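# Clip taped netting edge to near leg of hoop

## Task

Using either of the two pegs, clip the taped edge of the netting onto the near leg of the hoop that is left-middle from the robot's viewpoint. The peg must sit square to the leg, and the leg must be deep inside its jaws. Where the jaws close on the leg, the tape has to span the full jaw width on both sides.

## Robot and tools

ROBOT. Two arms, left_arm and right_arm, each ending in a five-finger hand. right_arm has a right hand and left_arm a mirrored left hand. Calibrated bases in the scene frame: left_arm at (+0.038, +0.443, 0) m, right_arm at (-0.019, -0.430, 0) m, both turned only slightly about z.

FRAME. The scene frame has its origin at table-top height, halfway between the nominal bases. +z is up, +x points out over the table, and left_arm is on the +y side. Image sides do not follow these names. Positions, quaternions (wxyz), velocities and targets in results are all in this frame, in metres, m/s and rad/s. Printed poses can be off by a few cm.

HAND POINT. Each arm is steered by a point fixed to its palm, 0.05 m in front of it and 0.15 m out from the wrist flange. Its +z runs along the straight fingers, +y leaves the palm, and +x crosses the palm. On the right hand +x points away from the thumb; on the left hand it points toward the thumb. Straight fingertips reach 0.06-0.07 m past the point and sit 0.06 m behind it along -y. A wrist bracket on the little-finger side can strike things. With the fingers level, the wrist may hang up to 0.11 m (palm down) or 0.23 m (palm up) below the point and reach the table first.

THE 28-NUMBER ROW. Every movement uses rows of 28 numbers, each in [-1, 1], always for both arms. The order is: left_arm dx, dy, dz, rx, ry, rz; then the left hand's little, ring, middle, index, thumb_bend, thumb_turn, force_limit, speed; then the same fourteen for right_arm.
- dx..rz are an offset, not a pose. They are measured from that arm's Hand target as it stood when the action or move began, along the scene axes. Scale: 1.0 = 0.6 m for dx, dy, dz and 180 degrees for rx, ry, rz. rx, ry, rz form one rotation vector, turning about the Hand target's position. Sending the same offset twice moves the arm twice as far. Six zeros re-request the current Hand target.
- Finger numbers are targets: +1 open/straight, -1 curled. thumb_bend: +1 straight, -1 fully bent. thumb_turn: +1 beside the palm, -1 in front of it, facing the fingers.
- force_limit: -1 about 0 N up to +1 about 10 N at the fingertip (15 N for the two thumb motors); a closing motor stops there.
- speed: -1 nearly still, rising linearly to full at +0.48 and staying full to +1. For gentle grips use about -0.94 or lower.
- Nothing means 'unchanged'. To keep a hand as is, resend the eight numbers last sent to it; if none sent yet, send its hand_measured six values plus hand_force_limit and hand_speed.

TOOLS.
- execute_actions(actions, cameras): actions is a list of actions; each action is a list of up to 15 rows, one per 1/30 s step; a short list repeats its final row. Every row of one action counts from that action's start pose. Images come only with an empty list or when cameras names them (["all"] for all, [] for none; an unknown name voids the call).
- move(target, speed, blend, stop_force, zero, blocking, cameras): straight-line paths toward one row, or a list of up to 15 rows, all offsets counted from the same starting Hand targets. speed is path top speed in m/s, 0.002 to 3.6, default 0.25 (turning up to twice that in rad/s), one value or one per target. blend, in m, rounds corners of a list; 0 stops at each. stop_force, in N, 3 to 120, ends an arm's path once its wrist sensor feels that much push against its motion; unreliable while the hand turns, and leave it out when backing off a contact. zero (only with stop_force) re-zeros the sensor first when true. blocking=false returns after about 0.5 s while the move continues (not allowed with stop_force). Moves do not avoid obstacles or the other arm; avoid paths near an arm's own base. The extra 'move:' line reports the ending (done, off_target, moving, held, fault) and limits (paced = clipped pose, held = steps withheld). An arm not named in it is done.
- wait(seconds 0-10, cameras): lets time pass holding last commands.
- stop(cameras): brakes a running move.
- zoom_image(camera, region [x0, y0, x1, y1] in pixels, at most 504x504): closer look at the newest image of cam_high, cam_low, cam_front, cam_level, cam_over, cam_left_wrist or cam_right_wrist (all 896x504).
- show_instructions(): shows the reference pages.
- zero_wrist_force(arm): subtracts the current wrist reading from later ones.
- finished_scene(scene): ends the current scene for good; the goal must then hold without the robot.

RESULTS. Hand target is the last commanded pose (after clipping); the hand often rests a little short, and the next command asks for it again. hand_measured, hand_stopped_by (moving, target, force, stalled, fault) and hand_load_n (N, positive when pushed open) follow the six-motor order. A dropped grip shows as load near 0. Wrist force/torque are in the hand's own axes; a third line gives the peak since the last report. Joint torques include the arm's weight. Joint velocities may read 'within noise'. A MOTOR HOT line warns of heating.

GRIPPING. With the thumb turned in front, objects about 0.035-0.065 m thick, or handles down to about 0.025 m, can be held. Motors start only when their target changes by 0.002 or more. To squeeze harder, raise force_limit and send a target more closed than hand_measured; to loosen, send one more open.

CAUTIONS. Orientation commands are clipped to 32 degrees from the measured one each step. Arms are stiff: pushing even slightly past a firm contact can trip a stop. Contact torque over the joint limits (142 N m for the big joints, 26.6 N m for wrist joints) or roughly 150 N of outside force halts that arm for 10 s. Never let the arms or hands press on each other; the clearance check does not cover fingers. Overheated motors lock the arm for 30-60 s. Avoid slams, hard pushes, heavy strain on fingers, letting go of moving parts, and anything falling or being left off the table.

Each tool is called after "Emit:" by a JSON object that holds its "name" and its "arguments", one argument or row to a line.

Reference images:

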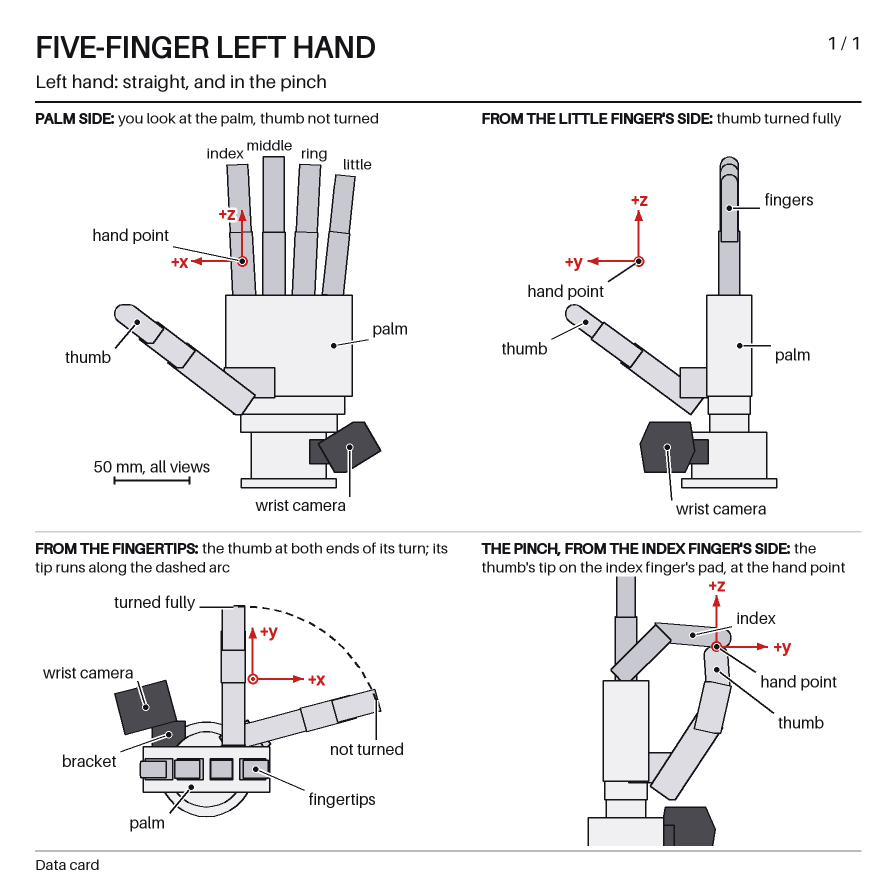

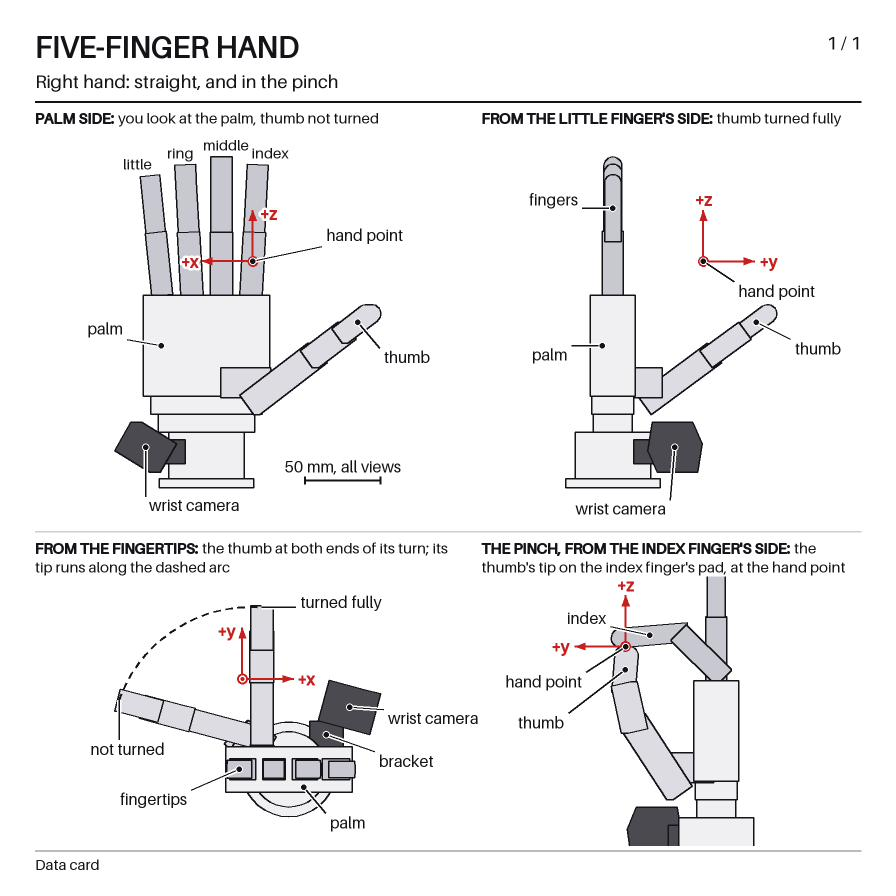

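## Session

Emit:
{"name": "execute_actions", "arguments": {
  "actions": []
}}

Scene clock: 0.00 s.
left_arm: end_effector_position=(+0.6502, +0.6895, +0.1600) hand_measured=(+1.000, +1.000, +1.000, +1.000, +1.000, +1.000) hand_load_n=(+0.0, +0.0, +0.0, +0.0, +0.0, +0.0) hand_stopped_by=(target, target, target, target, target, target) hand_force_limit=0.00 hand_speed=-0.80 end_effector_quat_wxyz=(+0.405, +0.230, +0.876, -0.126) | right_arm: end_effector_position=(+0.4144, -0.2086, +0.2507) hand_measured=(+1.000, +1.000, +1.000, +1.000, +1.000, +1.000) hand_load_n=(+0.0, +0.0, +0.0, +0.0, +0.0, +0.0) hand_stopped_by=(target, target, target, target, target, target) hand_force_limit=0.00 hand_speed=-0.80 end_effector_quat_wxyz=(-0.092, -0.641, +0.761, +0.042)
Joint positions: left_arm=[4.017 -2.168 -1.36 2.161 -0.713 -0.311] | right_arm=[0.175 -0.912 0.991 1.692 1.604 -2.855]
Joint velocities: within noise
Joint torques (N m): no reading
Wrist force (N): no reading
Wrist torque (N m): no reading
Wrist force, peak (N): no reading
Hand target: left_arm +0.6502, +0.6895, +0.1600; +0.405, +0.230, +0.876, -0.126 | right_arm +0.4144, -0.2086, +0.2507; -0.092, -0.641, +0.761, +0.042

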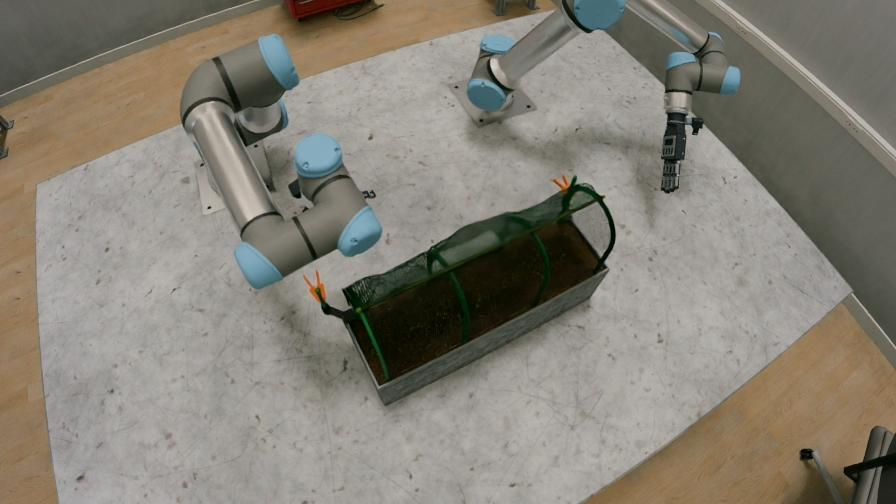

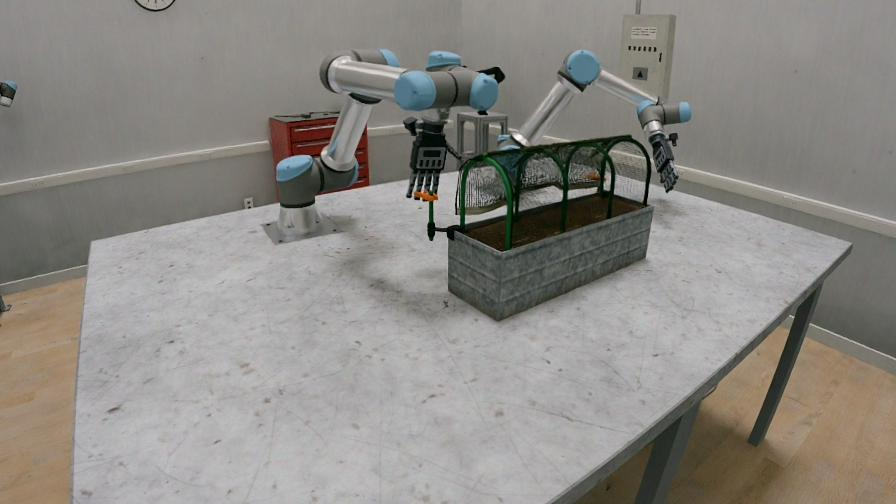

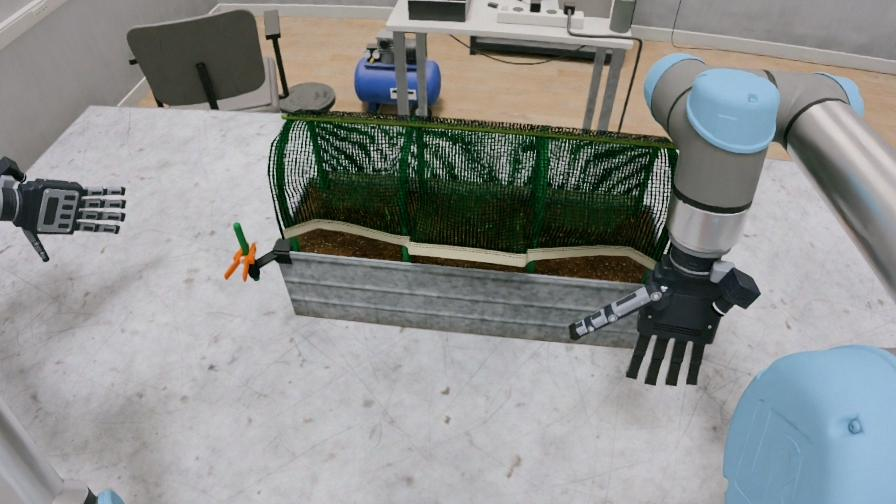

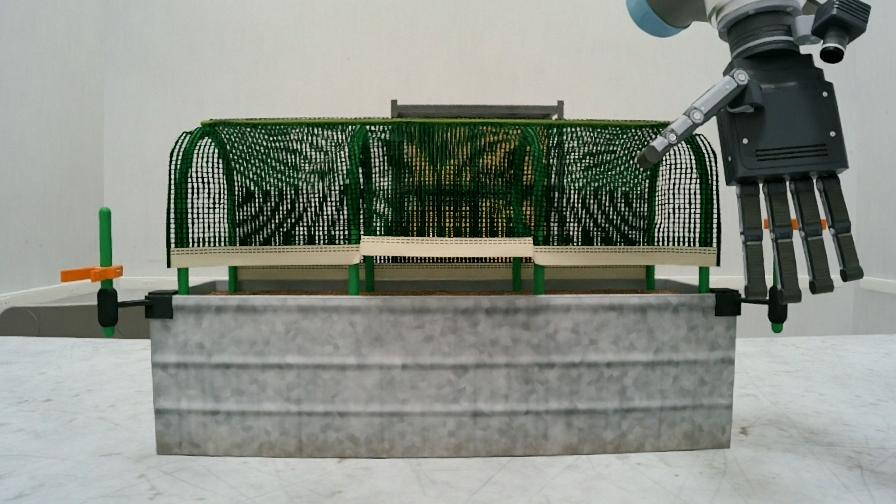

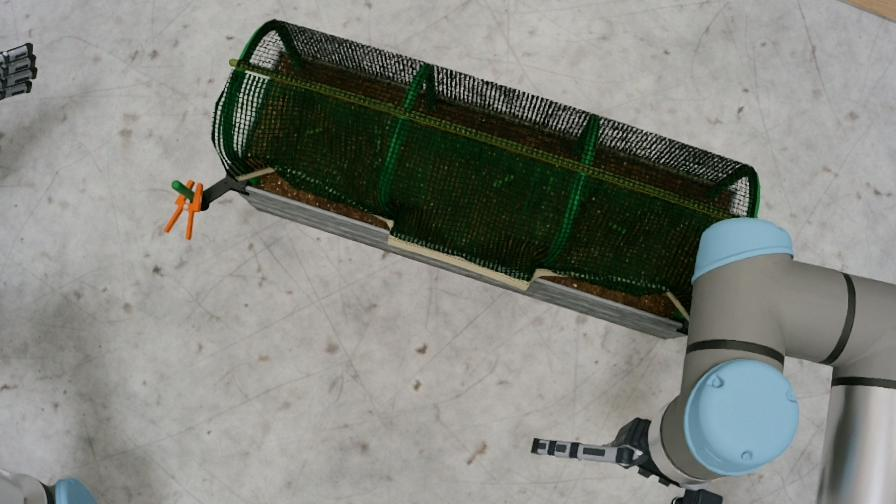

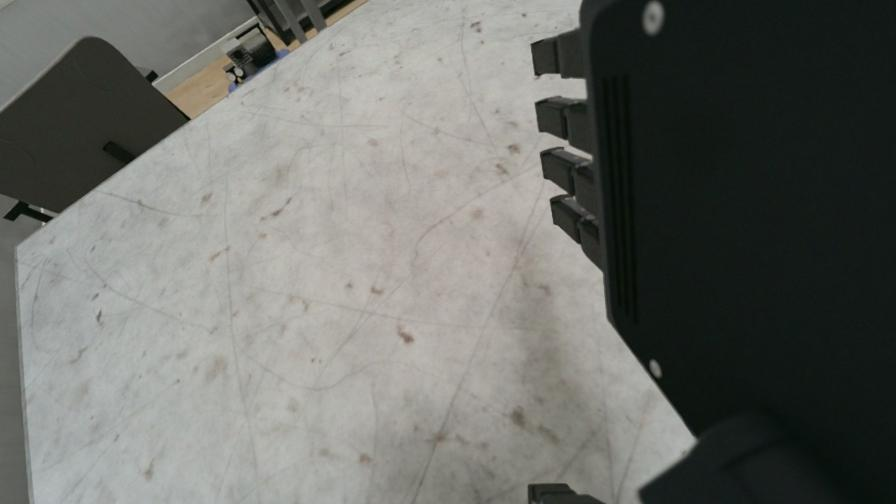

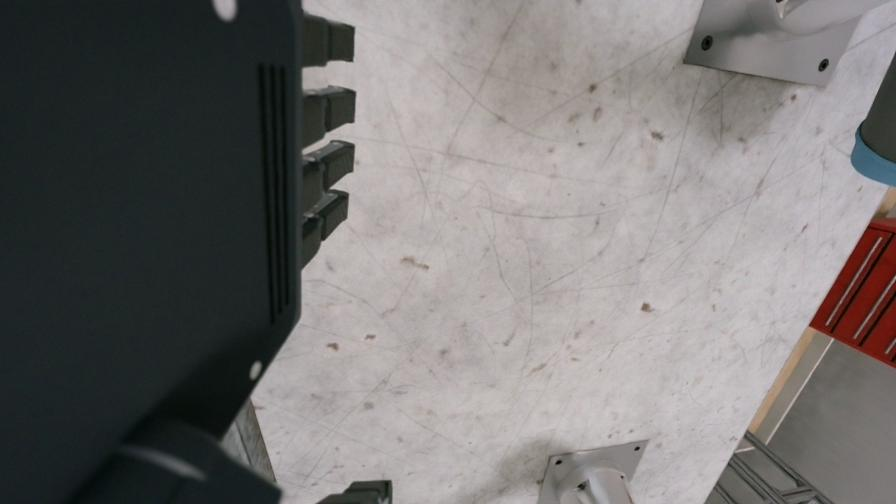

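Emit:
{"name": "zoom_image", "arguments": {
  "camera": "cam_level",
  "region": [40, 190, 240, 350]
}}

Emit:
{"name": "zoom_image", "arguments": {
  "camera": "cam_level",
  "region": [260, 180, 460, 320]
}}

Emit:
{"name": "zoom_image", "arguments": {
  "camera": "cam_front",
  "region": [210, 200, 460, 330]
}}

Emit:
{"name": "zoom_image", "arguments": {
  "camera": "cam_over",
  "region": [150, 130, 450, 300]
}}

Emit:
{"name": "zoom_image", "arguments": {
  "camera": "cam_low",
  "region": [400, 120, 700, 320]
}}

Emit:
{"name": "zoom_image", "arguments": {
  "camera": "cam_high",
  "region": [290, 150, 630, 410]
}}

Scaled by 2.520 from the camera's 896x504 image, which has a finer 1280x720 frame.

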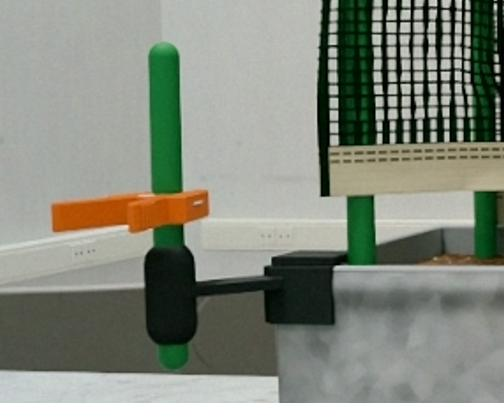

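Scaled by 2.520 from the camera's 896x504 image, which has a finer 1280x720 frame.

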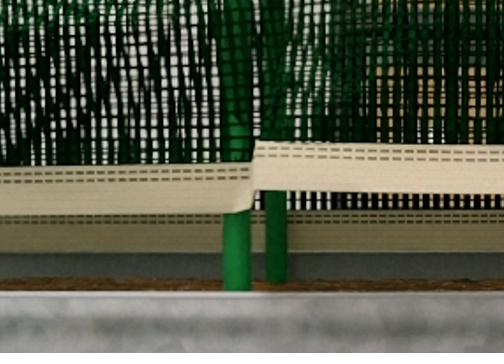

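Scaled by 2.016 from the camera's 896x504 image, which has a finer 1280x720 frame.

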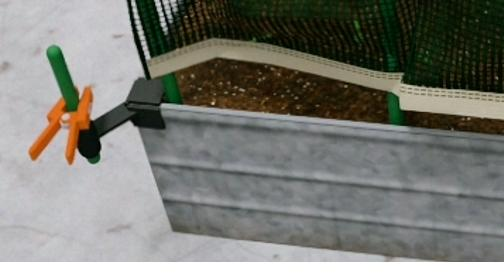

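Scaled by 1.680 from the camera's 896x504 image, which has a finer 1280x720 frame.

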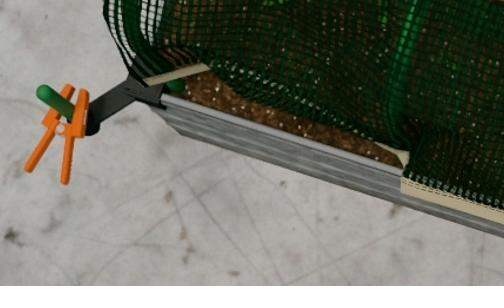

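Scaled by 1.680 from the camera's 896x504 image, which has a finer 1280x720 frame.

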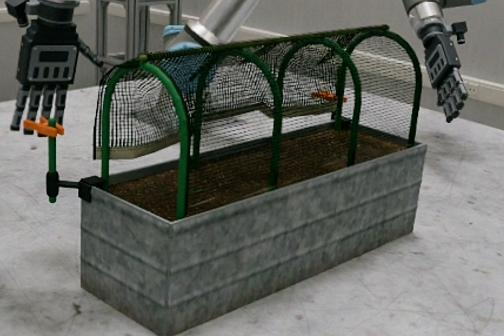

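Scaled by 1.482 from the camera's 896x504 image, which has a finer 1280x720 frame.

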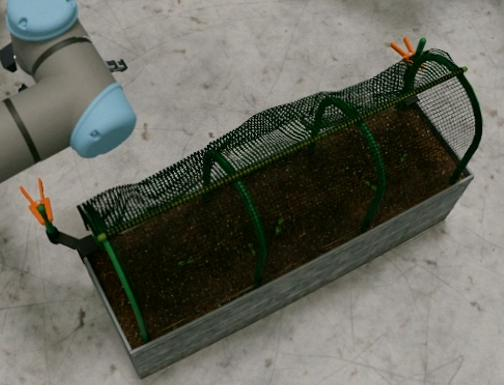

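Emit:
{"name": "move", "arguments": {
  "target": [0,0,0,0,0,0,1,1,1,1,1,1,0,-0.8,-0.15,-0.45,0.15,0,0,0,1,1,1,1,1,1,0,-0.8],
  "cameras": ["all"]
}}

Scene clock: 5.57 s.
left_arm: end_effector_position=(+0.6502, +0.6895, +0.1600) hand_measured=(+1.000, +1.000, +1.000, +1.000, +1.000, +1.000) hand_load_n=(+0.0, +0.0, +0.0, +0.0, +0.0, +0.0) hand_stopped_by=(target, target, target, target, target, target) hand_force_limit=0.00 hand_speed=-0.80 end_effector_quat_wxyz=(+0.405, +0.230, +0.876, -0.126) | right_arm: end_effector_position=(+0.3245, -0.4785, +0.3406) hand_measured=(+1.000, +1.000, +1.000, +1.000, +1.000, +1.000) hand_load_n=(+0.0, +0.0, +0.0, +0.0, +0.0, +0.0) hand_stopped_by=(target, target, target, target, target, target) hand_force_limit=0.00 hand_speed=-0.80 end_effector_quat_wxyz=(-0.092, -0.641, +0.761, +0.042) end_effector_velocity=(+0.000, -0.002, +0.000) end_effector_angular_velocity=(-0.002, -0.001, -0.002)
Joint positions: left_arm=[4.017 -2.168 -1.36 2.161 -0.713 -0.311] | right_arm=[-0.404 -1.241 1.246 1.716 1.708 -3.428]
Joint velocities: left_arm=[within noise] | right_arm=[-0.005 -0.001 -0.001 0 0.001 -0.003]
Joint torques (N m): left_arm=[0.07 40.89 16.67 -2.26 1.25 0.09] | right_arm=[-7.81 -39.97 -28.54 4.1 2.01 -1.29]
Wrist force (N): left_arm=[0.1 -0.1 -0.1] | right_arm=[0.2 0.1 0.1]
Wrist torque (N m): left_arm=[0.00 -0.02 0.02] | right_arm=[0.01 -0.03 0.07]
Wrist force, peak (N): left_arm=[0.0 0.3 -0.3] | right_arm=[-1.0 -0.3 0.2]
Hand target: left_arm +0.6502, +0.6895, +0.1600; +0.405, +0.230, +0.876, -0.126 | right_arm +0.3244, -0.4786, +0.3407; -0.092, -0.641, +0.761, +0.042
Off the commanded pose: left_arm 0.000 m, 0 deg | right_arm 0.000 m, 0 deg.
move: done

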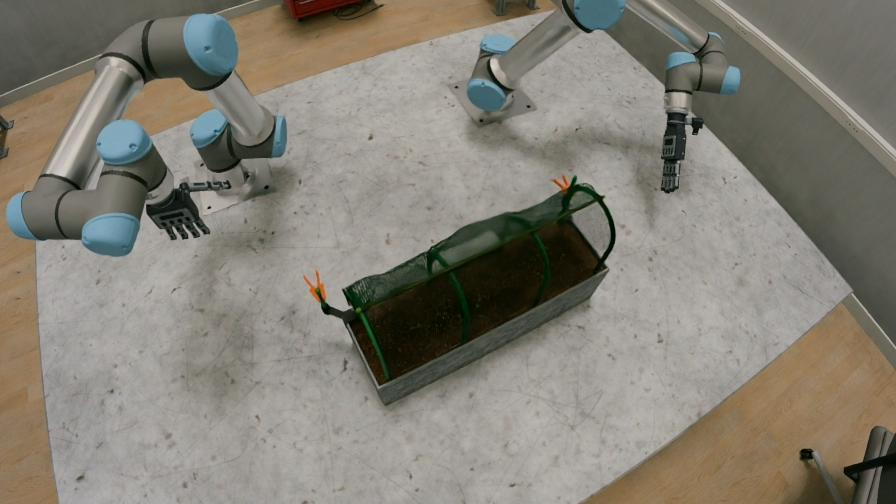

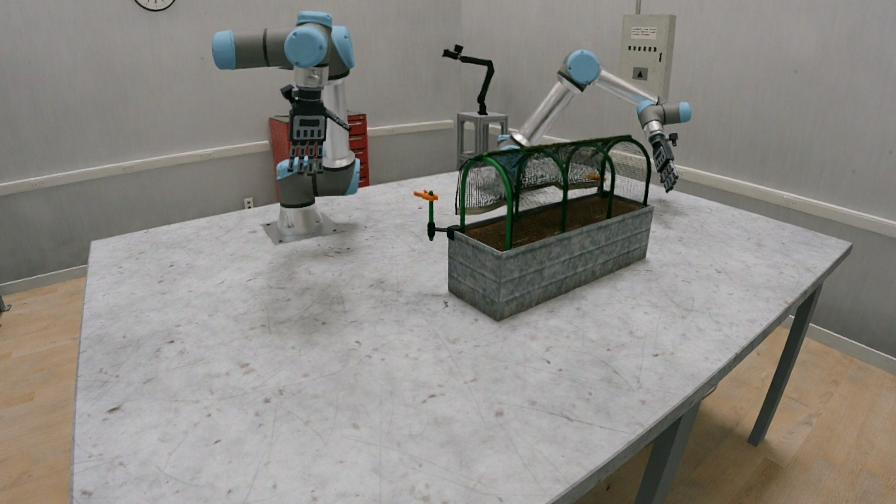

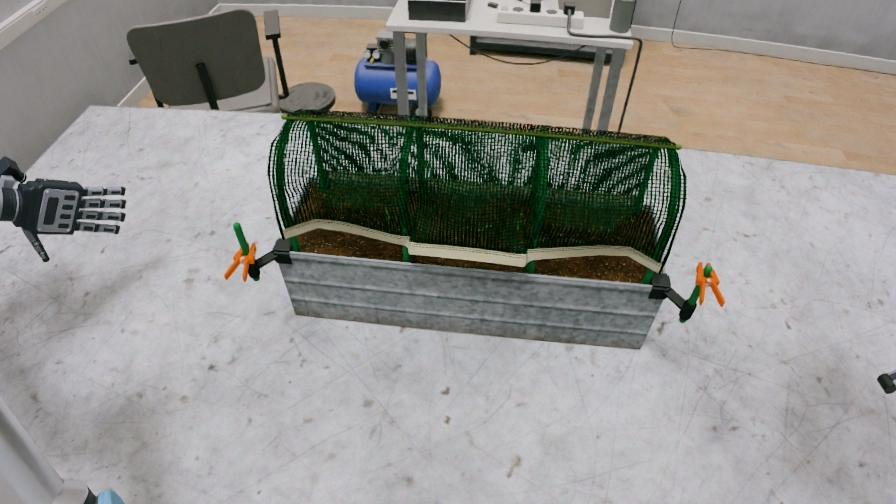

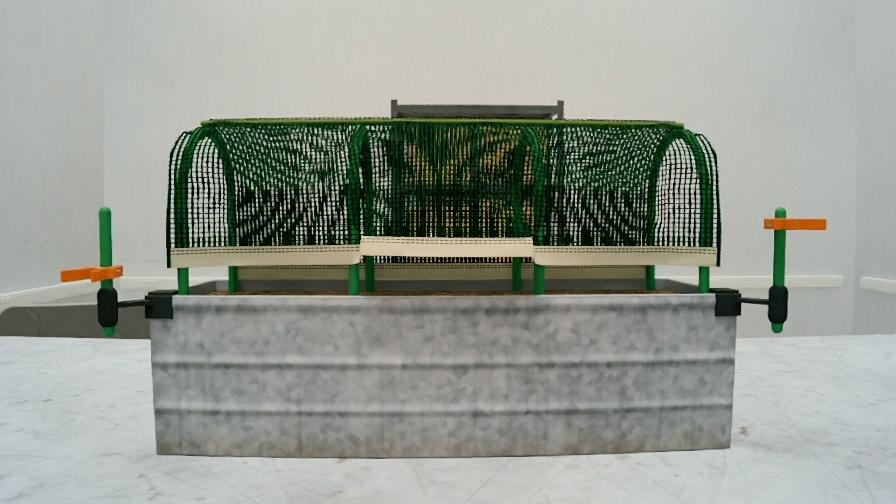

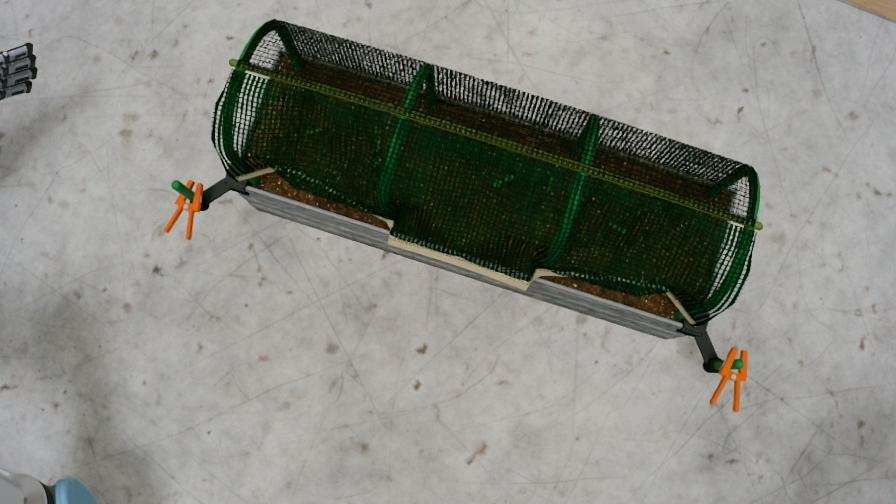

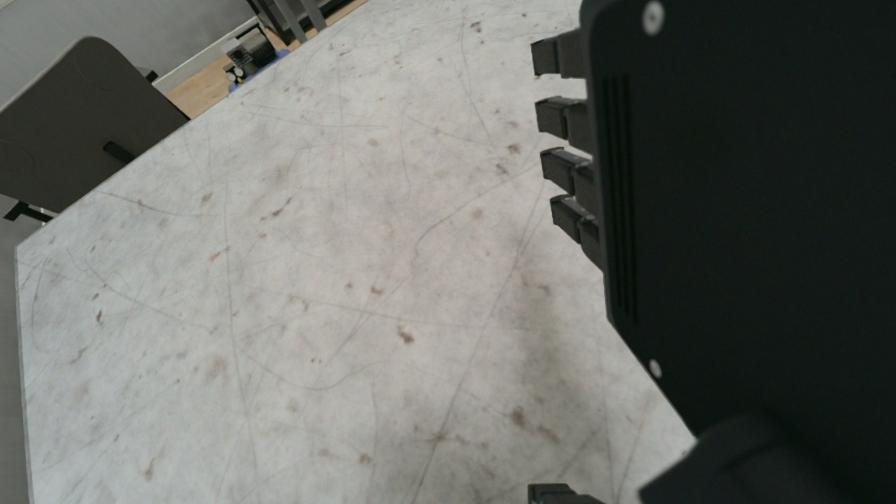

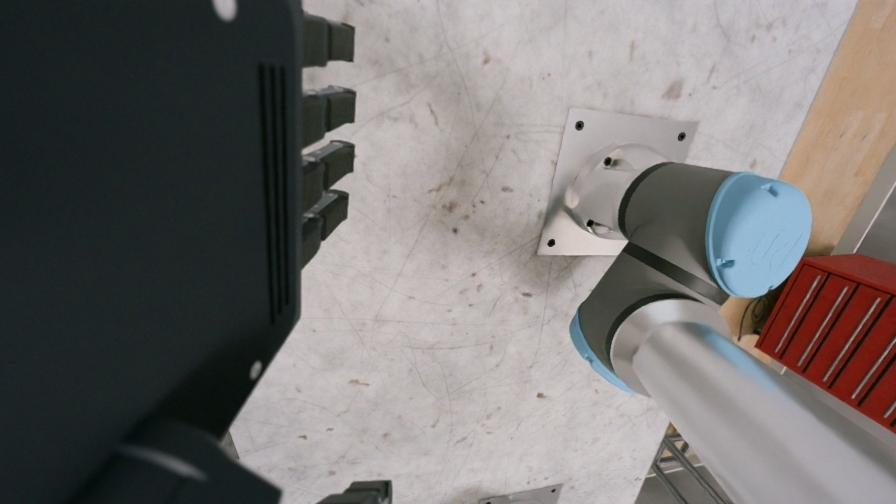

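Emit:
{"name": "zoom_image", "arguments": {
  "camera": "cam_over",
  "region": [140, 150, 300, 260]
}}

Emit:
{"name": "zoom_image", "arguments": {
  "camera": "cam_over",
  "region": [660, 310, 800, 420]
}}

Emit:
{"name": "zoom_image", "arguments": {
  "camera": "cam_level",
  "region": [720, 190, 860, 350]
}}

Emit:
{"name": "zoom_image", "arguments": {
  "camera": "cam_front",
  "region": [220, 210, 300, 290]
}}

Emit:
{"name": "zoom_image", "arguments": {
  "camera": "cam_front",
  "region": [640, 240, 740, 340]
}}

Emit:
{"name": "zoom_image", "arguments": {
  "camera": "cam_over",
  "region": [350, 170, 570, 320]
}}

Emit:
{"name": "zoom_image", "arguments": {
  "camera": "cam_front",
  "region": [370, 190, 470, 290]
}}

Scaled by 3.150 from the camera's 896x504 image, which has a finer 1280x720 frame.

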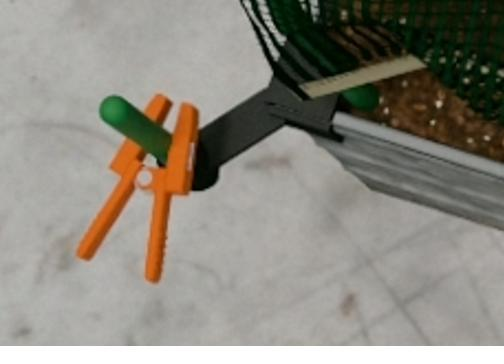

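Scaled by 3.600 from the camera's 896x504 image, which has a finer 1280x720 frame.

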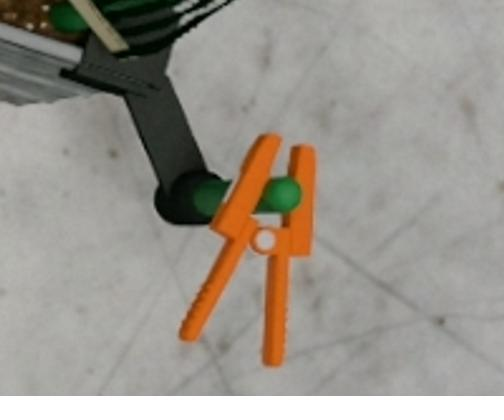

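Scaled by 3.150 from the camera's 896x504 image, which has a finer 1280x720 frame.

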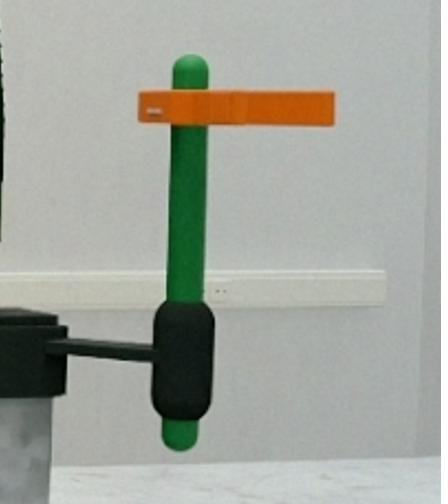

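Scaled by 6.300 from the camera's 896x504 image, which has a finer 1280x720 frame.

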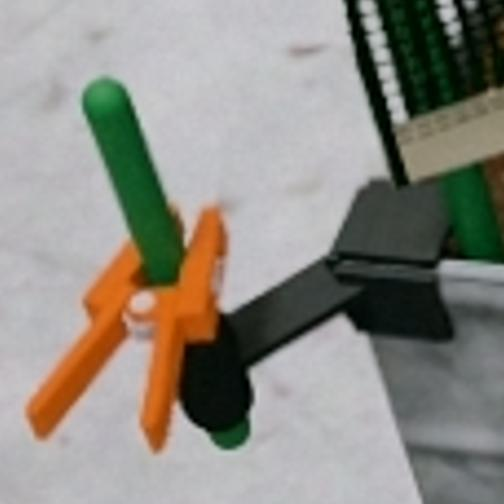

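Scaled by 5.040 from the camera's 896x504 image, which has a finer 1280x720 frame.

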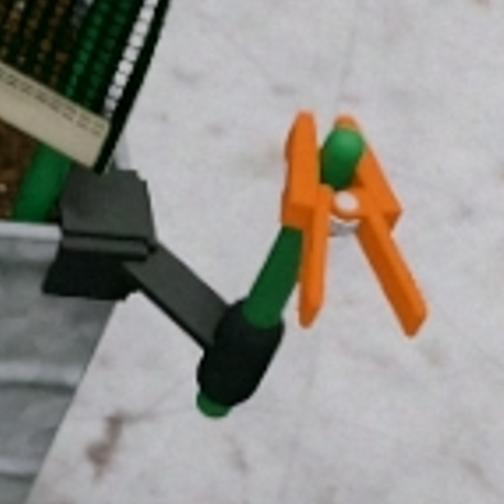

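Scaled by 2.291 from the camera's 896x504 image, which has a finer 1280x720 frame.

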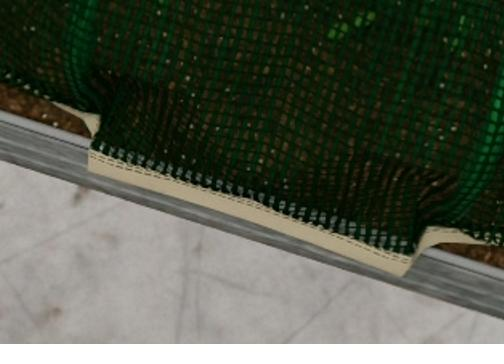

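Scaled by 5.040 from the camera's 896x504 image, which has a finer 1280x720 frame.

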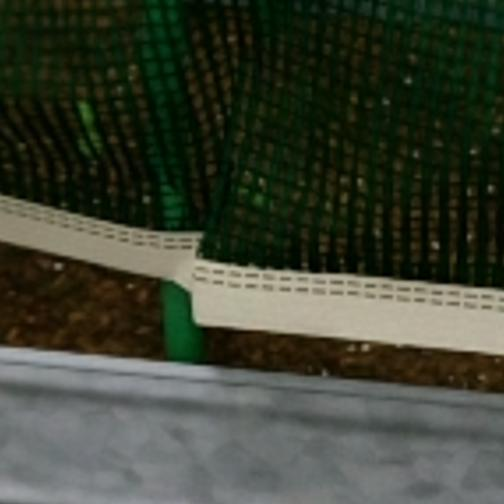

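Emit:
{"name": "zoom_image", "arguments": {
  "camera": "cam_over",
  "region": [0, 20, 80, 120]
}}

Emit:
{"name": "zoom_image", "arguments": {
  "camera": "cam_front",
  "region": [0, 150, 140, 270]
}}

Scaled by 5.040 from the camera's 896x504 image, which has a finer 1280x720 frame.

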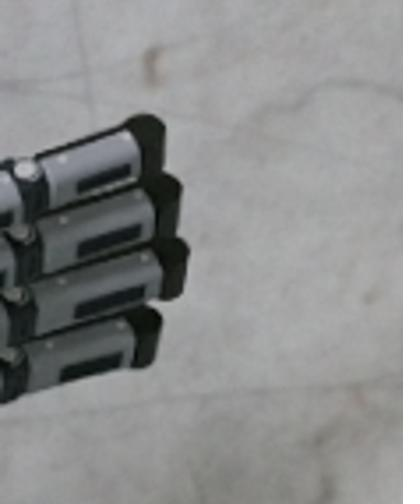

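Scaled by 3.600 from the camera's 896x504 image, which has a finer 1280x720 frame.

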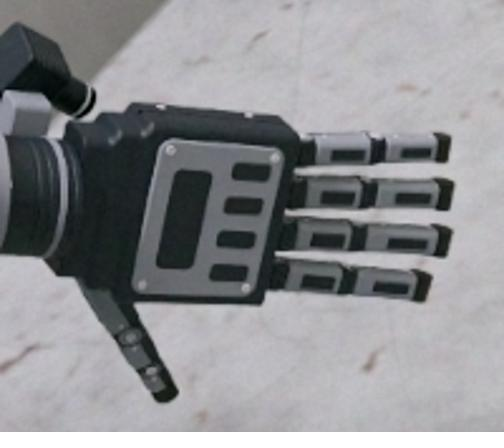

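Emit:
{"name": "move", "arguments": {
  "target": [-0.1667,-0.1167,0.3667,0.1477,0.2365,0,1,1,1,1,1,1,0,-0.8,0,0,0,0,0,0,1,1,1,1,1,1,0,-0.8],
  "cameras": ["cam_high","cam_over"]
}}

Scene clock: 15.70 s.
left_arm: end_effector_position=(+0.5502, +0.6195, +0.3800) hand_measured=(+1.000, +1.000, +1.000, +1.000, +1.000, +1.000) hand_load_n=(+0.0, +0.0, +0.0, +0.0, +0.0, +0.0) hand_stopped_by=(target, target, target, target, target, target) hand_force_limit=0.00 hand_speed=-0.80 end_effector_quat_wxyz=(+0.000, +0.254, +0.967, +0.000) | right_arm: end_effector_position=(+0.3244, -0.4786, +0.3407) hand_measured=(+1.000, +1.000, +1.000, +1.000, +1.000, +1.000) hand_load_n=(+0.0, +0.0, -0.5, +0.0, +0.0, +0.0) hand_stopped_by=(target, target, target, target, target, target) hand_force_limit=0.00 hand_speed=-0.80 end_effector_quat_wxyz=(-0.092, -0.641, +0.761, +0.042)
Joint positions: left_arm=[3.646 -2.132 -0.732 1.293 -1.571 -0.589] | right_arm=[-0.405 -1.241 1.246 1.716 1.708 -3.428]
Joint torques (N m): left_arm=[-10.85 32.28 30.44 -4.01 -1.59 -1.65] | right_arm=[-6.56 -39.83 -28.57 4.07 -0.45 -1.22]
Wrist force (N): left_arm=[-1.9 -0.6 -0.3] | right_arm=[0.0 0.3 -0.1]
Wrist torque (N m): left_arm=[-0.04 0.27 -0.05] | right_arm=[0.05 -0.02 0.08]
Wrist force, peak (N): left_arm=[-2.1 -0.8 -0.8] | right_arm=[-0.4 0.3 -0.4]
Hand target: left_arm +0.5501, +0.6195, +0.3801; +0.000, +0.254, +0.967, +0.000 | right_arm +0.3244, -0.4786, +0.3407; -0.092, -0.641, +0.761, +0.042
Off the commanded pose: left_arm 0.000 m, 0 deg | right_arm 0.000 m, 0 deg.
move: done
Images, in order (width x height): cam_high 896x504, cam_over 896x504.

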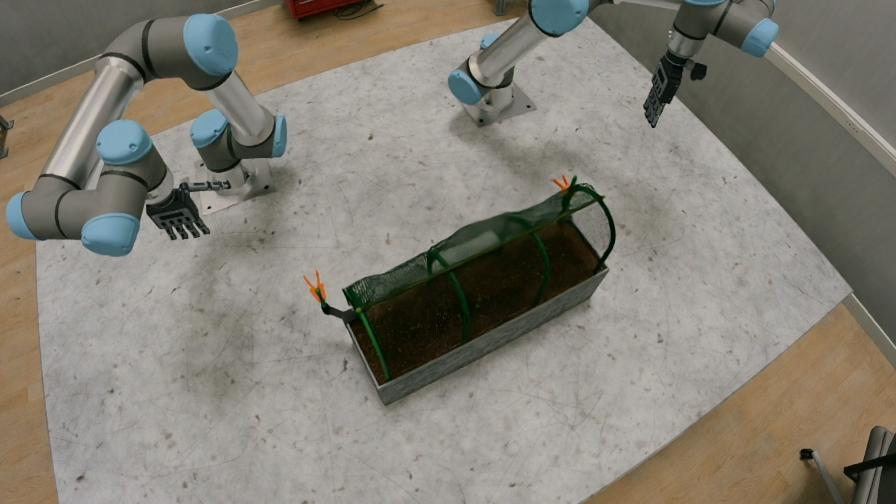

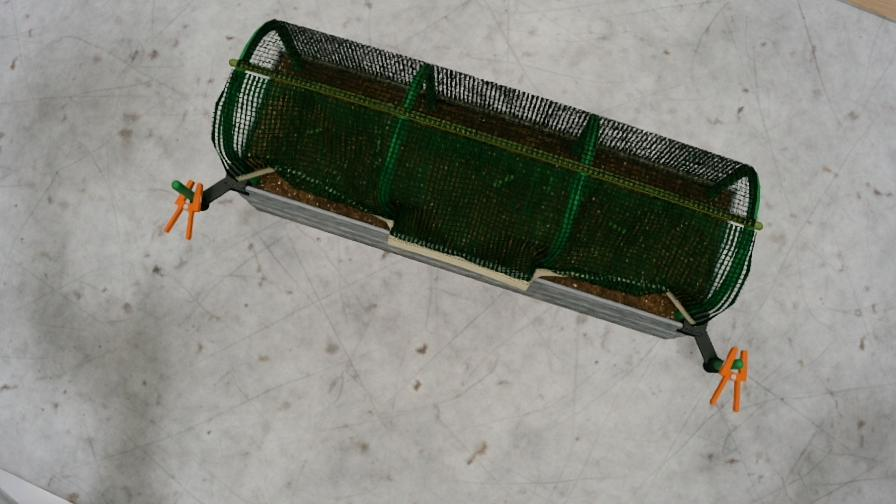

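Emit:
{"name": "move", "arguments": {
  "target": [
    [-0.1333,-0.0833,-0.0333,0,0,-0.4944,1,1,1,1,1,1,0,-0.8,0,0,0,0,0,0,1,1,1,1,1,1,0,-0.8],
    [-0.25,-0.1667,-0.0667,0,0,-0.9894,1,1,1,1,1,1,0,-0.8,0,0,0,0,0,0,1,1,1,1,1,1,0,-0.8]
  ],
  "blend": [0.03,0],
  "cameras": ["all"]
}}

Scene clock: 23.03 s.
left_arm: end_effector_position=(+0.4002, +0.5195, +0.3400) hand_measured=(+1.000, +1.000, +1.000, +1.000, +1.000, +1.000) hand_load_n=(+0.0, +0.0, +0.0, +0.0, +0.0, +0.0) hand_stopped_by=(target, target, target, target, target, target) hand_force_limit=0.00 hand_speed=-0.80 end_effector_quat_wxyz=(+0.000, +0.971, -0.238, +0.000) | right_arm: end_effector_position=(+0.3244, -0.4786, +0.3407) hand_measured=(+1.000, +1.000, +1.000, +1.000, +1.000, +1.000) hand_load_n=(+0.5, +0.0, +0.0, +0.0, +0.0, +0.0) hand_stopped_by=(target, target, target, target, target, target) hand_force_limit=0.00 hand_speed=-0.80 end_effector_quat_wxyz=(-0.092, -0.641, +0.761, +0.042)
Joint positions: left_arm=[3.904 -1.746 -1.372 1.547 -1.57 2.777] | right_arm=[-0.405 -1.241 1.246 1.716 1.708 -3.428]
Joint torques (N m): left_arm=[-9.97 16.97 5.44 -0.6 1.42 2.03] | right_arm=[-6.32 -39.59 -28.92 4.09 -0.36 -1.16]
Wrist force (N): left_arm=[-1.6 -0.4 -0.2] | right_arm=[-0.1 0.2 -0.1]
Wrist torque (N m): left_arm=[0.04 0.25 -0.23] | right_arm=[0.03 0.00 0.06]
Wrist force, peak (N): left_arm=[-2.3 -0.7 -0.1] | right_arm=[-0.5 0.0 -0.1]
Hand target: left_arm +0.4001, +0.5195, +0.3400; +0.000, +0.971, -0.238, +0.000 | right_arm +0.3244, -0.4786, +0.3407; -0.092, -0.641, +0.761, +0.042
Off the commanded pose: left_arm 0.000 m, 0 deg | right_arm 0.000 m, 0 deg.
move: done

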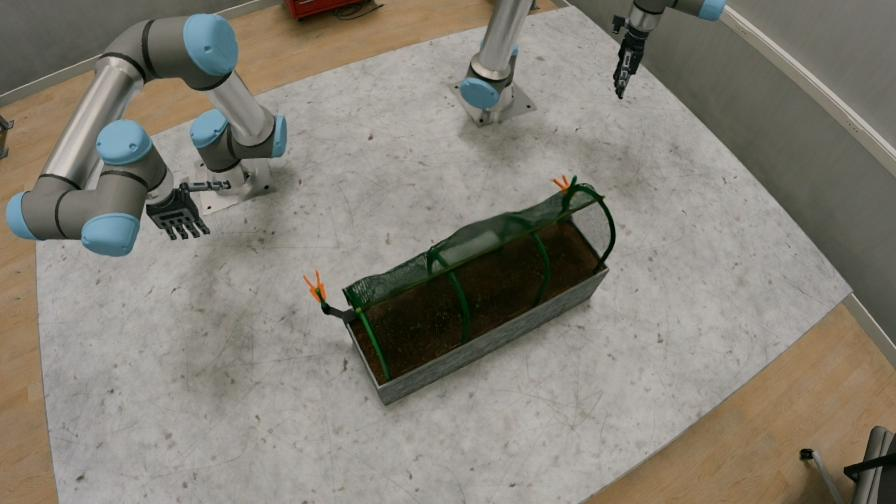

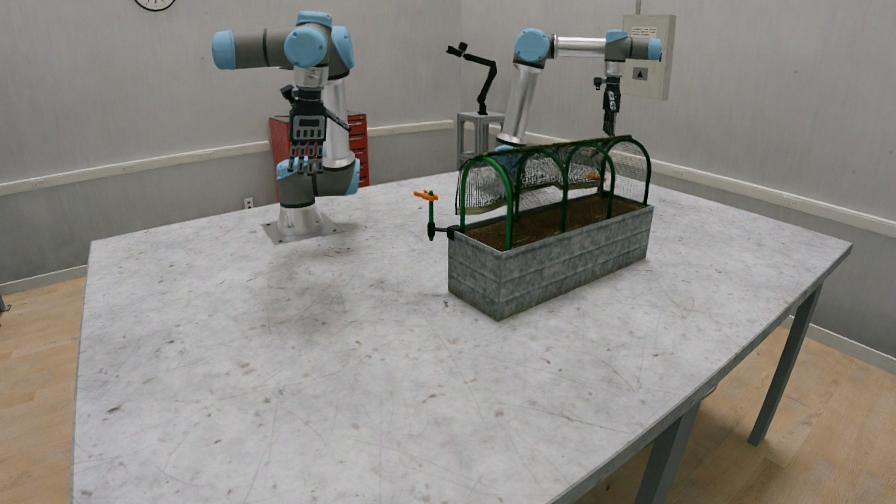

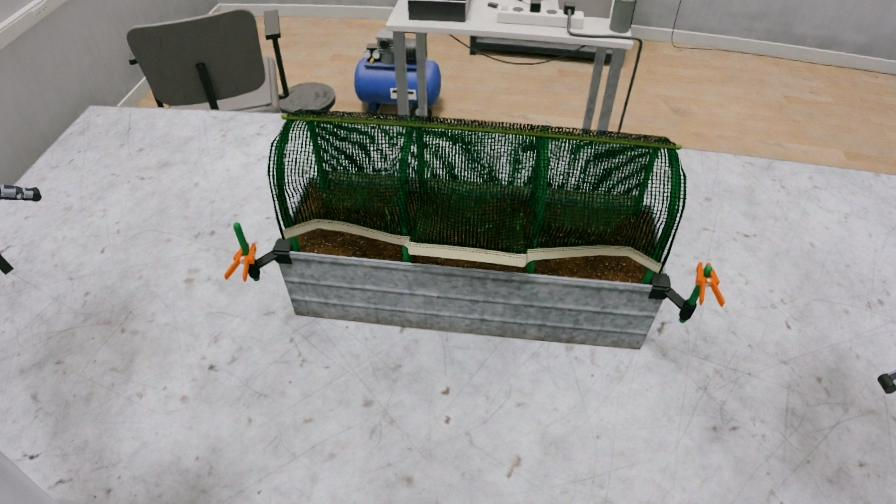

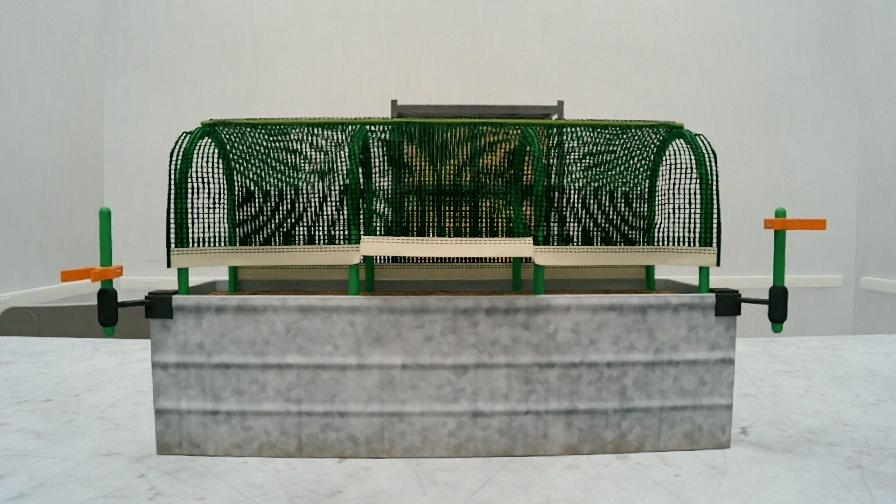

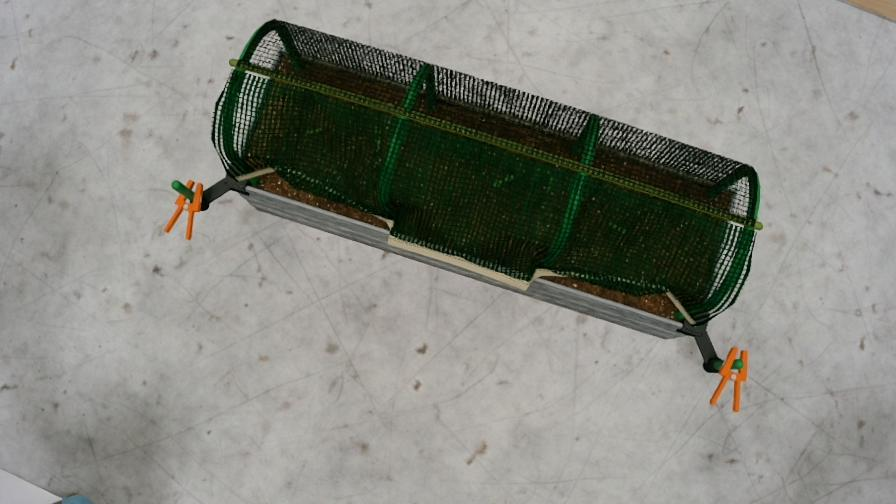

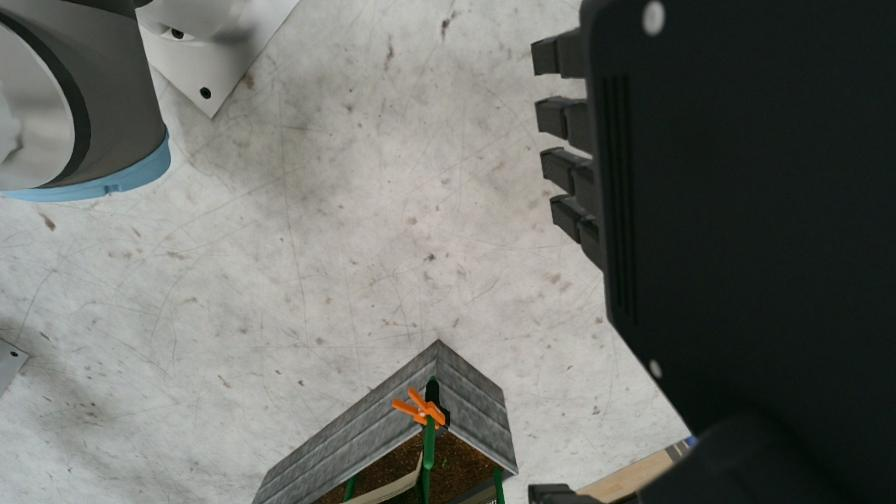

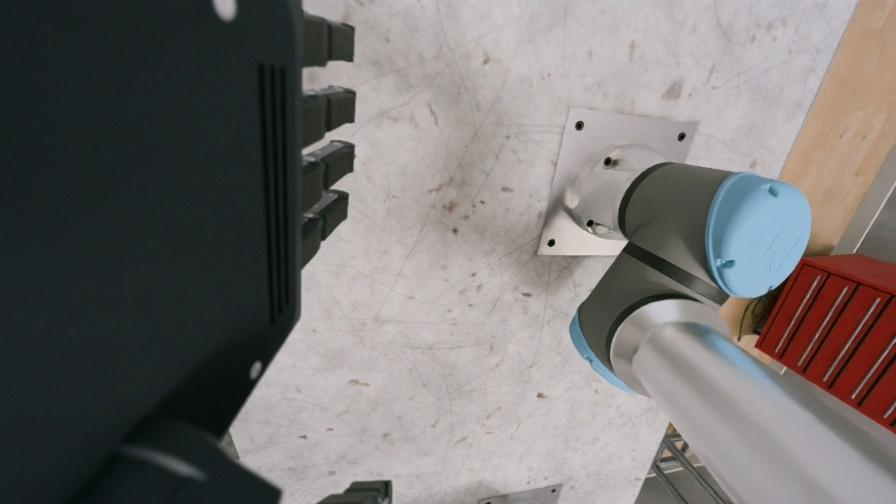

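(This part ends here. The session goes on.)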